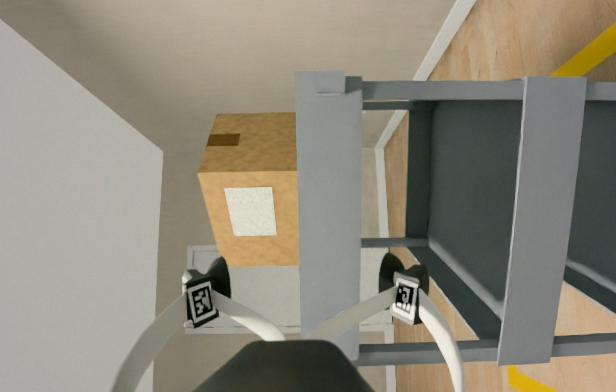

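>>> {"method": "move", "body": {
  "r2": {"base":{"translate_m":0.3,"strafe_m":0.0},"pace":"slow","contact_limits":{"translate_m":0.2}},
  "blocking": false
}}

>>> {"method": "wait", "body": {
  "seconds": 4.5
}}

>>> {"method": "wait", "body": {
  "seconds": 0.5,
  "cameras": ["r2_head_camera","r2_wrist_camera"]
}}

Scene clock: 1846.63 s.
move: r2 moving
r1: as last shown
r1.lidar_m: 1.11 1.11 1.39 2.81 3.27 4.03 - 2.57 1.63 1.46 1.48 1.22
r1.motor_effort: lift_m=+24(24) arm_m=+4(4) wheel_0=+3(4) wheel_1=-2(3) wheel_2=-2(2)
r1.servo_current: wrist_yaw_rad=52(59) wrist_pitch_rad=46(46) wrist_roll_rad=39(72) gripper_m=46(46)
r1.contact_limits: translate_m 0.6
r2.base_odometry: x=-4.383 y=-4.230 heading=-0.766
r2.turned_by_wheels: +0.000
r2.turned_by_imu: +0.001
r2.base_tilt: forward=-0.7 right=+0.0
r2.lidar_m: 0.69 2.61 1.54 1.36 1.25 0.76 0.62 0.65 0.78 1.44 1.46 0.68
r2.base_status: translate_m moving; strafe_m moving
r2.joint_positions: lift_m=+0.687 arm_m=+0.000 wrist_yaw_rad=+0.003 wrist_pitch_rad=+0.004 wrist_roll_rad=+1.569 gripper_m=+0.090
r2.joint_status: not commanded
r2.measured_speeds: translate_m=+0.047 strafe_m=+0.000 rotate_rad=+0.000 lift_m=+0.000 arm_m=+0.000 wrist_yaw_rad=+0.000 wrist_pitch_rad=+0.000 wrist_roll_rad=+0.000
r2.motor_effort: lift_m=+18(18) arm_m=-4(4) wheel_0=+7(8) wheel_1=+5(7) wheel_2=-8(10)
r2.servo_current: wrist_yaw_rad=46(59) wrist_pitch_rad=46(52) wrist_roll_rad=39(52) gripper_m=52(59)
r2.contact_limits: translate_m 0.2
r2.hand_pose: x=+0.4595 y=-0.0866 z=+0.8640 quat_wxyz=(+0.708, +0.706, +0.003, +0.000) (m; r2's base frame)
r2.wrist_depth_mm: - - - - - 1661 1182 / - - - 496 - 1576 496 / - - 842 512 1098 - 508 / - - 809 530 1138 - 525 / - - 917 539 1078 - 539 / - - 194 549 189 559 564 / - - - - - 1618 1098
pictures: none

Scene clock: 1850.43 s.
earlier move: r2 done
r1.base_odometry: x=-1.748 y=+1.019 heading=-0.204
r1.turned_by_wheels: +0.000
r1.turned_by_imu: +0.000
r1.base_tilt: forward=-1.6 right=+1.2
r1.lidar_m: 1.11 1.11 1.42 2.81 3.28 4.03 - 2.58 1.66 1.48 1.50 1.23
r1.base_status: not commanded
r1.joint_positions: lift_m=+0.800 arm_m=+0.000 wrist_yaw_rad=+1.932 wrist_pitch_rad=+0.002 wrist_roll_rad=+0.000 gripper_m=+0.100
r1.joint_status: not commanded
r1.measured_speeds: all 0
r1.motor_effort: lift_m=+24(24) arm_m=+4(4) wheel_0=+3(4) wheel_1=-2(3) wheel_2=-2(2)
r1.servo_current: wrist_yaw_rad=52(65) wrist_pitch_rad=39(52) wrist_roll_rad=46(72) gripper_m=46(46)
r1.contact_limits: translate_m 0.6
r1.hand_pose: x=+0.1508 y=+0.3007 z=+0.9772 quat_wxyz=(+0.569, -0.001, +0.001, +0.823) (m; r1's base frame)
r1.wrist_depth_mm: - - - - - - - / - - - - - - - / - - - - - - - / - - - - - - - / - - - - - - - / - - 215 - 198 - - / - - - 145 - - -
r2.base_odometry: x=-4.176 y=-4.430 heading=-0.766
r2.turned_by_wheels: +0.000
r2.turned_by_imu: +0.001
r2.base_tilt: forward=-0.7 right=+0.1
r2.lidar_m: 0.40 0.48 1.61 1.40 1.40 1.07 0.91 0.94 1.11 1.38 1.36 0.43
r2.base_status: done
r2.joint_positions: lift_m=+0.687 arm_m=+0.000 wrist_yaw_rad=+0.003 wrist_pitch_rad=+0.004 wrist_roll_rad=+1.569 gripper_m=+0.090
r2.joint_status: not commanded
r2.measured_speeds: all 0
r2.motor_effort: lift_m=+18(18) arm_m=-4(4) wheel_0=+4(9) wheel_1=+5(8) wheel_2=-7(10)
r2.servo_current: wrist_yaw_rad=46(59) wrist_pitch_rad=39(52) wrist_roll_rad=46(59) gripper_m=52(59)
r2.contact_limits: translate_m 0.2
r2.hand_pose: x=+0.4595 y=-0.0867 z=+0.8640 quat_wxyz=(+0.708, +0.706, +0.002, -0.001) (m; r2's base frame)
r2.wrist_depth_mm: - - - 160 217 1537 1182 / - - 609 165 224 768 - / - - 488 171 229 - - / - - 484 175 236 831 - / - - 539 182 241 - - / - - 193 186 191 - - / - - - - - 1756 508
wait: 3.80 of 4.5 s (r2 has come to rest)
pictures: none

Scene clock: 1850.93 s.
r1.base_odometry: x=-1.748 y=+1.019 heading=-0.204
r1.turned_by_wheels: +0.000
r1.turned_by_imu: +0.000
r1.base_tilt: forward=-1.6 right=+1.3
r1.lidar_m: 1.11 1.12 1.40 2.82 3.26 4.03 - 2.54 1.63 1.48 1.48 1.24
r1.base_status: not commanded
r1.joint_positions: lift_m=+0.800 arm_m=+0.000 wrist_yaw_rad=+1.932 wrist_pitch_rad=+0.002 wrist_roll_rad=+0.000 gripper_m=+0.100
r1.joint_status: not commanded
r1.measured_speeds: all 0
r1.motor_effort: lift_m=+24(24) arm_m=+4(4) wheel_0=+3(4) wheel_1=-2(3) wheel_2=-2(2)
r1.servo_current: wrist_yaw_rad=52(65) wrist_pitch_rad=39(52) wrist_roll_rad=33(72) gripper_m=46(46)
r1.contact_limits: translate_m 0.6
r1.hand_pose: x=+0.1508 y=+0.3007 z=+0.9772 quat_wxyz=(+0.569, -0.001, +0.001, +0.823) (m; r1's base frame)
r1.wrist_depth_mm: - - - - - - - / - - - - - - - / - - - - - - - / - - - - - - - / - - - - - - - / - - 215 - 198 - - / - - - 145 - - -
r2.base_odometry: x=-4.176 y=-4.430 heading=-0.766
r2.turned_by_wheels: +0.000
r2.turned_by_imu: +0.000
r2.base_tilt: forward=-0.7 right=+0.1
r2.lidar_m: 0.43 0.47 1.61 1.42 1.41 1.07 0.92 0.92 1.09 1.39 1.37 0.41
r2.base_status: done
r2.joint_positions: lift_m=+0.687 arm_m=+0.000 wrist_yaw_rad=+0.003 wrist_pitch_rad=+0.004 wrist_roll_rad=+1.569 gripper_m=+0.090
r2.joint_status: not commanded
r2.measured_speeds: all 0
r2.motor_effort: lift_m=+18(18) arm_m=-4(4) wheel_0=+4(9) wheel_1=+4(8) wheel_2=-6(10)
r2.servo_current: wrist_yaw_rad=59(59) wrist_pitch_rad=46(52) wrist_roll_rad=59(59) gripper_m=52(59)
r2.contact_limits: translate_m 0.2
r2.hand_pose: x=+0.4595 y=-0.0867 z=+0.8640 quat_wxyz=(+0.708, +0.706, +0.002, -0.001) (m; r2's base frame)
r2.wrist_depth_mm: - - - 161 216 1576 1160 / - - 615 165 224 778 - / - - 488 171 229 - - / - - 480 175 236 842 - / - - 549 182 243 - - / - - 194 185 190 - - / - - - - - 1756 508
wait: 0.50 s; at rest by 0.27 s
pictures: r2_head_camera, r2_wrist_camera
Images, in order (width x height): r2_head_camera 420x560, r2_wrist_camera 616x392.

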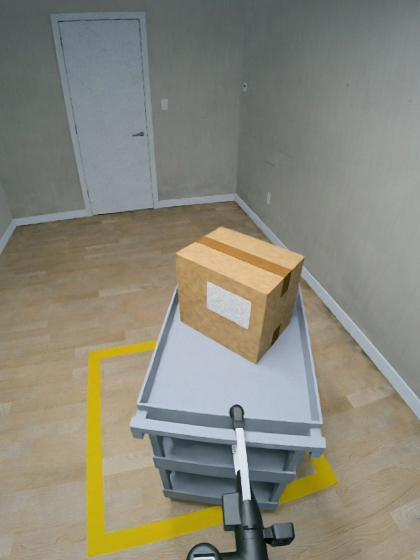

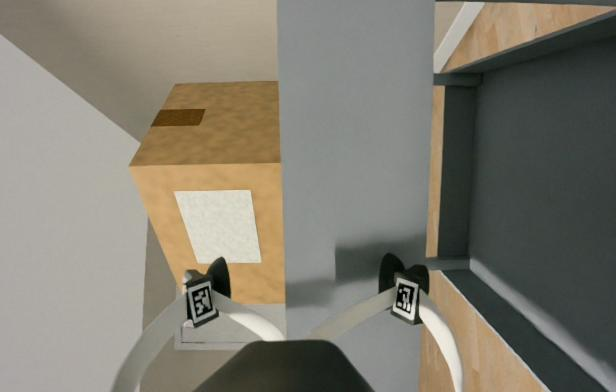

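>>> {"method": "move", "body": {
  "r2": {"joints":{"gripper_m":-0.03}},
  "blocking": false
}}

>>> {"method": "wait", "body": {
  "seconds": 2.5
}}

>>> {"method": "move", "body": {
  "r2": {"base":{"translate_m":0.13,"strafe_m":0.04},"pace":"slow"},
  "blocking": false
}}

>>> {"method": "wait", "body": {
  "seconds": 3,
  "cameras": ["r2_head_camera","r2_head_right_camera"]
}}

Scene clock: 1857.70 s.
move: r2 moving
r1: as last shown
r1.lidar_m: 1.10 1.11 1.41 2.85 3.27 4.04 - 2.57 1.62 1.47 1.51 1.22
r1.motor_effort: lift_m=+24(24) arm_m=+4(4) wheel_0=+4(4) wheel_1=-2(3) wheel_2=-2(2)
r1.servo_current: wrist_yaw_rad=26(59) wrist_pitch_rad=46(52) wrist_roll_rad=59(59) gripper_m=39(52)
r1.contact_limits: translate_m 0.6
r1.wrist_depth_mm: - - - - - - - / - - - - - - - / - - - - - - - / - - - - - - - / - - - - - - - / - - 215 - 199 - - / - - - 145 - - -
r2.base_odometry: x=-4.176 y=-4.430 heading=-0.766
r2.turned_by_wheels: +0.000
r2.turned_by_imu: +0.000
r2.base_tilt: forward=-0.7 right=+0.1
r2.lidar_m: 0.40 0.48 1.63 1.40 1.41 1.07 0.92 0.90 1.11 1.39 1.38 0.42
r2.base_status: not commanded
r2.joint_positions: lift_m=+0.687 arm_m=+0.000 wrist_yaw_rad=+0.003 wrist_pitch_rad=+0.004 wrist_roll_rad=+1.569 gripper_m=+0.072
r2.joint_status: gripper_m moving
r2.measured_speeds: all 0
r2.motor_effort: lift_m=+18(18) arm_m=-4(4) wheel_0=+4(4) wheel_1=+5(5) wheel_2=-7(7)
r2.servo_current: wrist_yaw_rad=52(52) wrist_pitch_rad=39(52) wrist_roll_rad=52(59) gripper_m=124(124)
r2.contact_limits: translate_m 0.2
r2.hand_pose: x=+0.4595 y=-0.0867 z=+0.8640 quat_wxyz=(+0.708, +0.706, +0.002, -0.001) (m; r2's base frame)
r2.wrist_depth_mm: - - - 161 216 1576 1182 / - - 615 167 224 759 - / - - 492 172 229 - - / - - 488 177 236 842 - / - - 544 181 241 - - / - - 190 186 190 - - / - - - - 257 1708 512
pictures: none

Scene clock: 1859.10 s.
earlier move: r2 done
r1.base_odometry: x=-1.748 y=+1.019 heading=-0.204
r1.turned_by_wheels: +0.000
r1.turned_by_imu: +0.000
r1.base_tilt: forward=-1.6 right=+1.2
r1.lidar_m: 1.11 1.13 1.41 2.83 3.26 4.02 - 2.58 1.64 1.48 1.47 1.22
r1.base_status: not commanded
r1.joint_positions: lift_m=+0.800 arm_m=+0.000 wrist_yaw_rad=+1.932 wrist_pitch_rad=+0.002 wrist_roll_rad=+0.000 gripper_m=+0.100
r1.joint_status: not commanded
r1.measured_speeds: all 0
r1.motor_effort: lift_m=+24(24) arm_m=+4(4) wheel_0=+4(4) wheel_1=-2(3) wheel_2=-2(2)
r1.servo_current: wrist_yaw_rad=33(72) wrist_pitch_rad=46(52) wrist_roll_rad=33(59) gripper_m=46(52)
r1.contact_limits: translate_m 0.6
r1.hand_pose: x=+0.1508 y=+0.3007 z=+0.9772 quat_wxyz=(+0.569, -0.001, +0.001, +0.823) (m; r1's base frame)
r1.wrist_depth_mm: - - - - - - - / - - - - - - - / - - - - - - - / - - - - - - - / - - - - - - - / - - 215 - 198 - - / - - - 145 - - -
r2.base_odometry: x=-4.176 y=-4.430 heading=-0.766
r2.turned_by_wheels: +0.000
r2.turned_by_imu: +0.000
r2.base_tilt: forward=-0.7 right=+0.1
r2.lidar_m: 0.40 0.45 1.62 1.40 1.41 1.08 0.92 0.93 1.12 1.38 1.41 0.43
r2.base_status: not commanded
r2.joint_positions: lift_m=+0.687 arm_m=+0.000 wrist_yaw_rad=+0.003 wrist_pitch_rad=+0.004 wrist_roll_rad=+1.569 gripper_m=-0.029
r2.joint_status: all done
r2.measured_speeds: all 0
r2.motor_effort: lift_m=+18(18) arm_m=-4(4) wheel_0=+3(5) wheel_1=+4(5) wheel_2=-2(7)
r2.servo_current: wrist_yaw_rad=46(59) wrist_pitch_rad=39(52) wrist_roll_rad=39(59) gripper_m=111(280)
r2.contact_limits: translate_m 0.2
r2.hand_pose: x=+0.4595 y=-0.0867 z=+0.8640 quat_wxyz=(+0.708, +0.706, +0.002, -0.001) (m; r2's base frame)
r2.wrist_depth_mm: - - - 149 205 1576 1160 / - - 591 153 211 768 - / - - 469 157 217 - - / - - 469 162 223 831 - / - - 544 167 229 - - / - - 186 173 179 - - / - - - - - 1576 504
wait: 1.40 of 2.5 s (r2 has come to rest)
pictures: none

Scene clock: 1859.60 s.
move: r2 moving
r1: as last shown
r1.base_tilt: forward=-1.6 right=+1.3
r1.lidar_m: 1.11 1.11 1.38 2.84 3.27 4.02 - 2.57 1.66 1.48 1.47 1.24
r1.motor_effort: lift_m=+24(24) arm_m=+4(4) wheel_0=+4(4) wheel_1=-3(3) wheel_2=-2(2)
r1.servo_current: wrist_yaw_rad=46(59) wrist_pitch_rad=39(46) wrist_roll_rad=52(65) gripper_m=39(46)
r1.contact_limits: translate_m 0.6
r1.wrist_depth_mm: - - - - - - - / - - - - - - - / - - - - - - - / - - - - - - - / - - - - - - - / - - 214 - 198 - - / - - - 145 - - -
r2.base_odometry: x=-4.164 y=-4.435 heading=-0.766
r2.turned_by_wheels: +0.000
r2.turned_by_imu: +0.000
r2.base_tilt: forward=-0.6 right=+0.1
r2.lidar_m: 0.39 0.43 1.60 1.40 1.41 1.09 0.95 0.93 1.13 1.39 1.39 0.42
r2.base_status: translate_m moving; strafe_m moving
r2.joint_positions: lift_m=+0.687 arm_m=+0.000 wrist_yaw_rad=+0.001 wrist_pitch_rad=+0.004 wrist_roll_rad=+1.569 gripper_m=-0.029
r2.joint_status: not commanded
r2.measured_speeds: translate_m=+0.050 strafe_m=+0.014 rotate_rad=-0.004 lift_m=+0.000 arm_m=+0.000 wrist_yaw_rad=-0.028 wrist_pitch_rad=+0.000 wrist_roll_rad=+0.000
r2.motor_effort: lift_m=+18(18) arm_m=-4(4) wheel_0=+5(8) wheel_1=+9(9) wheel_2=-13(13)
r2.servo_current: wrist_yaw_rad=46(59) wrist_pitch_rad=46(52) wrist_roll_rad=39(65) gripper_m=98(117)
r2.hand_pose: x=+0.4594 y=-0.0872 z=+0.8640 quat_wxyz=(+0.708, +0.707, +0.002, -0.001) (m; r2's base frame)
r2.wrist_depth_mm: - - - 146 204 1537 1078 / - - 597 151 208 - - / - 521 477 154 213 - - / - 488 466 158 220 820 - / - - 535 164 226 - - / - - 185 167 178 - - / - - - - 238 1576 -
pictures: none

Scene clock: 1861.70 s.
earlier move: r2 done
r1.base_odometry: x=-1.748 y=+1.019 heading=-0.204
r1.turned_by_wheels: +0.000
r1.turned_by_imu: +0.000
r1.base_tilt: forward=-1.6 right=+1.3
r1.lidar_m: 1.09 1.11 1.42 2.82 3.27 4.06 - 2.57 1.65 1.46 1.50 1.22
r1.base_status: not commanded
r1.joint_positions: lift_m=+0.800 arm_m=+0.000 wrist_yaw_rad=+1.932 wrist_pitch_rad=+0.002 wrist_roll_rad=+0.000 gripper_m=+0.100
r1.joint_status: not commanded
r1.measured_speeds: all 0
r1.motor_effort: lift_m=+24(24) arm_m=+4(4) wheel_0=+4(4) wheel_1=-2(3) wheel_2=-2(2)
r1.servo_current: wrist_yaw_rad=52(72) wrist_pitch_rad=39(52) wrist_roll_rad=39(65) gripper_m=46(52)
r1.contact_limits: translate_m 0.6
r1.hand_pose: x=+0.1508 y=+0.3007 z=+0.9772 quat_wxyz=(+0.569, -0.001, +0.001, +0.823) (m; r1's base frame)
r1.wrist_depth_mm: - - - - - - - / - - - - - - - / - - - - - - - / - - - - - - - / - - - - - - - / - - 215 - 198 - - / - - - 145 - - -
r2.base_odometry: x=-4.054 y=-4.491 heading=-0.766
r2.turned_by_wheels: +0.000
r2.turned_by_imu: +0.001
r2.base_tilt: forward=-0.7 right=+0.1
r2.lidar_m: 0.42 0.50 1.59 1.38 1.42 1.23 1.05 1.06 1.29 1.39 1.40 0.40
r2.base_status: done
r2.joint_positions: lift_m=+0.687 arm_m=+0.000 wrist_yaw_rad=-0.002 wrist_pitch_rad=+0.005 wrist_roll_rad=+1.569 gripper_m=-0.029
r2.joint_status: not commanded
r2.measured_speeds: all 0
r2.motor_effort: lift_m=+18(18) arm_m=-4(4) wheel_0=+7(12) wheel_1=+5(9) wheel_2=-6(14)
r2.servo_current: wrist_yaw_rad=39(59) wrist_pitch_rad=46(52) wrist_roll_rad=52(65) gripper_m=91(117)
r2.hand_pose: x=+0.4591 y=-0.0879 z=+0.8639 quat_wxyz=(+0.708, +0.707, +0.001, -0.002) (m; r2's base frame)
r2.wrist_depth_mm: - 535 517 123 179 - - / - 469 452 127 187 - - / - 442 433 136 198 - - / - - 512 144 212 - - / - - 640 153 221 - - / - - 186 167 179 559 - / - - - - - 1661 466
wait: 2.10 of 3 s (r2 has come to rest)
pictures: r2_head_camera, r2_head_right_camera
Images, in order (width x height): r2_head_camera 420x560, r2_head_right_camera 420x672.

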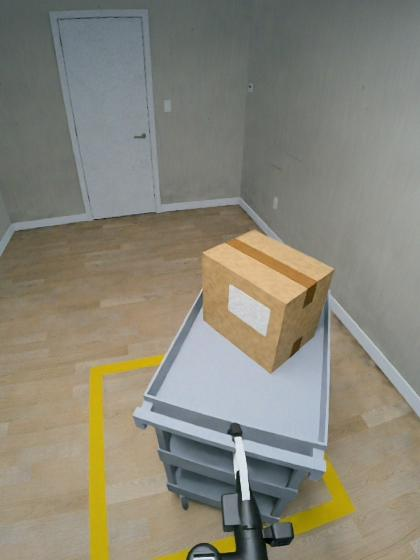

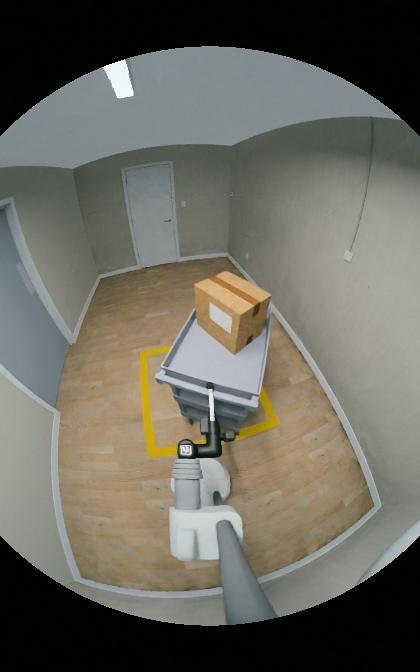

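>>> {"method": "move", "body": {
  "r2": {"joints":{"gripper_m":0.09}},
  "blocking": false
}}

>>> {"method": "wait", "body": {
  "seconds": 2
}}

>>> {"method": "move", "body": {
  "r2": {"base":{"translate_m":-0.4}},
  "blocking": false
}}

>>> {"method": "wait", "body": {
  "seconds": 3,
  "cameras": ["r2_head_camera","r2_head_right_camera"]
}}

>>> {"method": "zoom_image", "body": {
  "camera": "r2_head_camera",
  "region": [80, 280, 340, 520]
}}

Scene clock: 1868.97 s.
move: r2 moving
r1: as last shown
r1.lidar_m: 1.12 1.12 1.42 2.81 3.27 4.05 - 2.55 1.65 1.47 1.48 1.23
r1.motor_effort: lift_m=+24(24) arm_m=+4(4) wheel_0=+3(4) wheel_1=-2(3) wheel_2=-2(2)
r1.servo_current: wrist_yaw_rad=52(65) wrist_pitch_rad=33(46) wrist_roll_rad=52(65) gripper_m=46(46)
r1.contact_limits: translate_m 0.6
r1.wrist_depth_mm: - - - - - - - / - - - - - - - / - - - - - - - / - - - - - - - / - - - - - - - / - - 214 - 198 - - / - - - 145 - - -
r2.base_odometry: x=-4.054 y=-4.491 heading=-0.766
r2.turned_by_wheels: +0.000
r2.turned_by_imu: +0.001
r2.base_tilt: forward=-0.7 right=+0.0
r2.lidar_m: 0.39 0.51 1.59 1.39 1.39 1.20 1.06 1.07 1.29 1.39 1.40 0.39
r2.base_status: not commanded
r2.joint_positions: lift_m=+0.687 arm_m=+0.000 wrist_yaw_rad=-0.002 wrist_pitch_rad=+0.005 wrist_roll_rad=+1.569 gripper_m=-0.003
r2.joint_status: gripper_m moving
r2.measured_speeds: all 0
r2.motor_effort: lift_m=+18(18) arm_m=-4(4) wheel_0=+7(7) wheel_1=+5(5) wheel_2=-6(7)
r2.servo_current: wrist_yaw_rad=46(46) wrist_pitch_rad=46(52) wrist_roll_rad=52(52) gripper_m=117(117)
r2.hand_pose: x=+0.4592 y=-0.0879 z=+0.8639 quat_wxyz=(+0.708, +0.707, +0.001, -0.002) (m; r2's base frame)
r2.wrist_depth_mm: - 539 517 126 179 - - / - 484 455 130 189 - - / - 445 436 139 203 - - / - - 521 147 216 - - / - - 654 159 226 - - / - - 187 171 180 1708 - / - - - - 257 1756 469
pictures: none

Scene clock: 1870.37 s.
earlier move: r2 done
r1.base_odometry: x=-1.748 y=+1.019 heading=-0.204
r1.turned_by_wheels: +0.000
r1.turned_by_imu: +0.000
r1.base_tilt: forward=-1.6 right=+1.3
r1.lidar_m: 1.10 1.10 1.41 2.83 3.25 4.02 - 2.57 1.63 1.47 1.49 1.23
r1.base_status: not commanded
r1.joint_positions: lift_m=+0.800 arm_m=+0.000 wrist_yaw_rad=+1.932 wrist_pitch_rad=+0.002 wrist_roll_rad=+0.000 gripper_m=+0.100
r1.joint_status: not commanded
r1.measured_speeds: all 0
r1.motor_effort: lift_m=+24(24) arm_m=+4(4) wheel_0=+3(4) wheel_1=-3(3) wheel_2=-2(2)
r1.servo_current: wrist_yaw_rad=46(65) wrist_pitch_rad=39(52) wrist_roll_rad=52(65) gripper_m=46(52)
r1.contact_limits: translate_m 0.6
r1.hand_pose: x=+0.1508 y=+0.3007 z=+0.9772 quat_wxyz=(+0.569, -0.001, +0.001, +0.823) (m; r1's base frame)
r1.wrist_depth_mm: - - - - - - - / - - - - - - - / - - - - - - - / - - - - - - - / - - - - - - - / - - 214 - 197 - - / - - - 145 - - -
r2.base_odometry: x=-4.054 y=-4.491 heading=-0.766
r2.turned_by_wheels: +0.000
r2.turned_by_imu: +0.000
r2.base_tilt: forward=-0.7 right=+0.1
r2.lidar_m: 0.41 0.54 1.57 1.37 1.42 1.23 1.06 1.07 1.28 1.41 1.39 0.41
r2.base_status: not commanded
r2.joint_positions: lift_m=+0.687 arm_m=+0.000 wrist_yaw_rad=-0.001 wrist_pitch_rad=+0.004 wrist_roll_rad=+1.569 gripper_m=+0.090
r2.joint_status: all done
r2.measured_speeds: all 0
r2.motor_effort: lift_m=+18(18) arm_m=-4(4) wheel_0=+6(7) wheel_1=+5(5) wheel_2=-6(7)
r2.servo_current: wrist_yaw_rad=46(65) wrist_pitch_rad=39(52) wrist_roll_rad=59(59) gripper_m=59(117)
r2.hand_pose: x=+0.4592 y=-0.0877 z=+0.8642 quat_wxyz=(+0.708, +0.707, +0.001, -0.002) (m; r2's base frame)
r2.wrist_depth_mm: - - 530 134 187 - - / - - 466 142 198 - - / - 477 445 151 211 - - / - - 539 160 224 - - / - - 640 175 236 - - / - - 193 180 193 1661 535 / - - - - 271 1921 484
wait: 1.40 of 2 s (r2 has come to rest)
pictures: none

Scene clock: 1870.87 s.
move: r2 moving
r1: as last shown
r1.base_tilt: forward=-1.6 right=+1.2
r1.lidar_m: 1.10 1.12 1.39 2.83 3.23 4.05 - 2.55 1.63 1.47 1.47 1.24
r1.motor_effort: lift_m=+24(24) arm_m=+4(4) wheel_0=+3(4) wheel_1=-2(3) wheel_2=-2(2)
r1.servo_current: wrist_yaw_rad=59(59) wrist_pitch_rad=39(46) wrist_roll_rad=59(65) gripper_m=46(46)
r1.contact_limits: translate_m 0.6
r1.wrist_depth_mm: - - - - - - - / - - - - - - - / - - - - - - - / - - - - - - - / - - - - - - - / - - 215 - 198 - - / - - - 145 - - -
r2.base_odometry: x=-4.077 y=-4.469 heading=-0.766
r2.turned_by_wheels: +0.000
r2.turned_by_imu: +0.000
r2.base_tilt: forward=-0.6 right=+0.1
r2.lidar_m: 0.47 0.55 1.58 1.38 1.40 1.19 1.03 1.05 1.25 1.40 1.40 0.43
r2.base_status: translate_m moving
r2.joint_positions: lift_m=+0.687 arm_m=+0.000 wrist_yaw_rad=-0.001 wrist_pitch_rad=+0.004 wrist_roll_rad=+1.569 gripper_m=+0.090
r2.joint_status: not commanded
r2.measured_speeds: translate_m=-0.121 strafe_m=+0.001 rotate_rad=+0.003 lift_m=+0.000 arm_m=+0.000 wrist_yaw_rad=+0.000 wrist_pitch_rad=+0.000 wrist_roll_rad=+0.000
r2.motor_effort: lift_m=+18(18) arm_m=-4(4) wheel_0=-5(12) wheel_1=-8(8) wheel_2=+11(13)
r2.servo_current: wrist_yaw_rad=46(52) wrist_pitch_rad=39(46) wrist_roll_rad=52(59) gripper_m=52(59)
r2.hand_pose: x=+0.4592 y=-0.0877 z=+0.8642 quat_wxyz=(+0.708, +0.707, +0.001, -0.002) (m; r2's base frame)
r2.wrist_depth_mm: - - 564 156 208 - - / - - 504 163 221 - - / - - 466 174 235 842 - / - - 559 189 249 - - / - - 676 201 262 - - / - - 194 211 191 1756 - / - - - - - 1708 484
pictures: none

Scene clock: 1873.20 s.
earlier move: r2 done
r1.base_odometry: x=-1.748 y=+1.019 heading=-0.204
r1.turned_by_wheels: +0.000
r1.turned_by_imu: +0.000
r1.base_tilt: forward=-1.6 right=+1.2
r1.lidar_m: 1.10 1.12 1.39 2.85 3.27 4.04 - 2.54 1.64 1.48 1.50 1.23
r1.base_status: not commanded
r1.joint_positions: lift_m=+0.800 arm_m=+0.000 wrist_yaw_rad=+1.932 wrist_pitch_rad=+0.002 wrist_roll_rad=+0.000 gripper_m=+0.100
r1.joint_status: not commanded
r1.measured_speeds: all 0
r1.motor_effort: lift_m=+24(24) arm_m=+4(4) wheel_0=+3(4) wheel_1=-3(3) wheel_2=-2(2)
r1.servo_current: wrist_yaw_rad=59(72) wrist_pitch_rad=39(52) wrist_roll_rad=59(65) gripper_m=33(46)
r1.contact_limits: translate_m 0.6
r1.hand_pose: x=+0.1508 y=+0.3007 z=+0.9772 quat_wxyz=(+0.569, -0.001, +0.001, +0.823) (m; r1's base frame)
r1.wrist_depth_mm: - - - - - - - / - - - - - - - / - - - - - - - / - - - - - - - / - - - - - - - / - - 215 - 198 - - / - - - 145 - - -
r2.base_odometry: x=-4.343 y=-4.214 heading=-0.766
r2.turned_by_wheels: +0.000
r2.turned_by_imu: +0.000
r2.base_tilt: forward=-0.7 right=+0.1
r2.lidar_m: 0.79 2.58 1.52 1.32 1.29 0.79 0.68 0.69 0.82 1.48 1.47 0.78
r2.base_status: done
r2.joint_positions: lift_m=+0.687 arm_m=+0.000 wrist_yaw_rad=-0.001 wrist_pitch_rad=+0.004 wrist_roll_rad=+1.569 gripper_m=+0.090
r2.joint_status: not commanded
r2.measured_speeds: all 0
r2.motor_effort: lift_m=+18(18) arm_m=-4(4) wheel_0=-4(12) wheel_1=-2(9) wheel_2=+2(14)
r2.servo_current: wrist_yaw_rad=46(59) wrist_pitch_rad=39(52) wrist_roll_rad=39(59) gripper_m=52(59)
r2.hand_pose: x=+0.4592 y=-0.0877 z=+0.8642 quat_wxyz=(+0.708, +0.707, +0.001, -0.002) (m; r2's base frame)
r2.wrist_depth_mm: - - - - - 1708 1182 / - - - 1060 - 1397 1060 / - - 904 603 - 597 585 / - - - 640 - 627 - / - - - 1060 - 668 - / - - 194 699 190 723 1229 / - - - - - 1756 1182
wait: 2.33 of 3 s (r2 has come to rest)
pictures: r2_head_camera, r2_head_right_camera
Images, in order (width x height): r2_head_camera 420x560, r2_head_right_camera 420x672.

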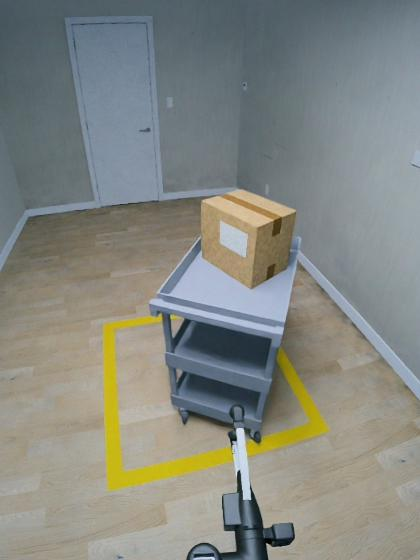

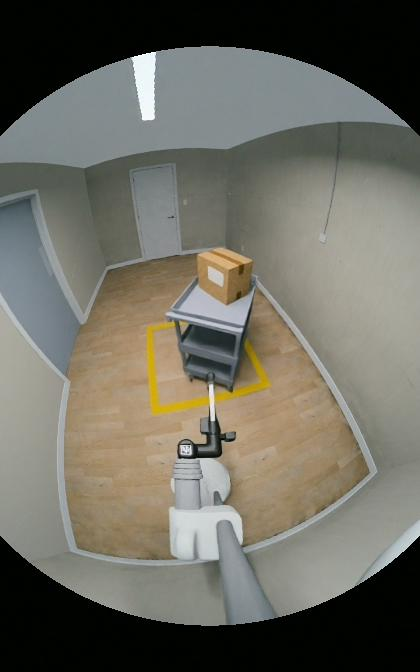

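Scaled by 1.938 from the camera's 420x560 image, which has a finer 1200x1600 frame.

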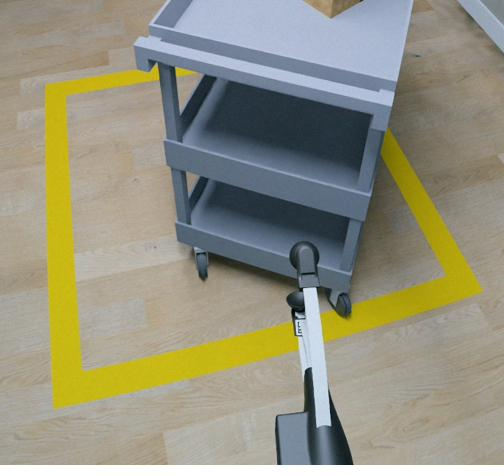

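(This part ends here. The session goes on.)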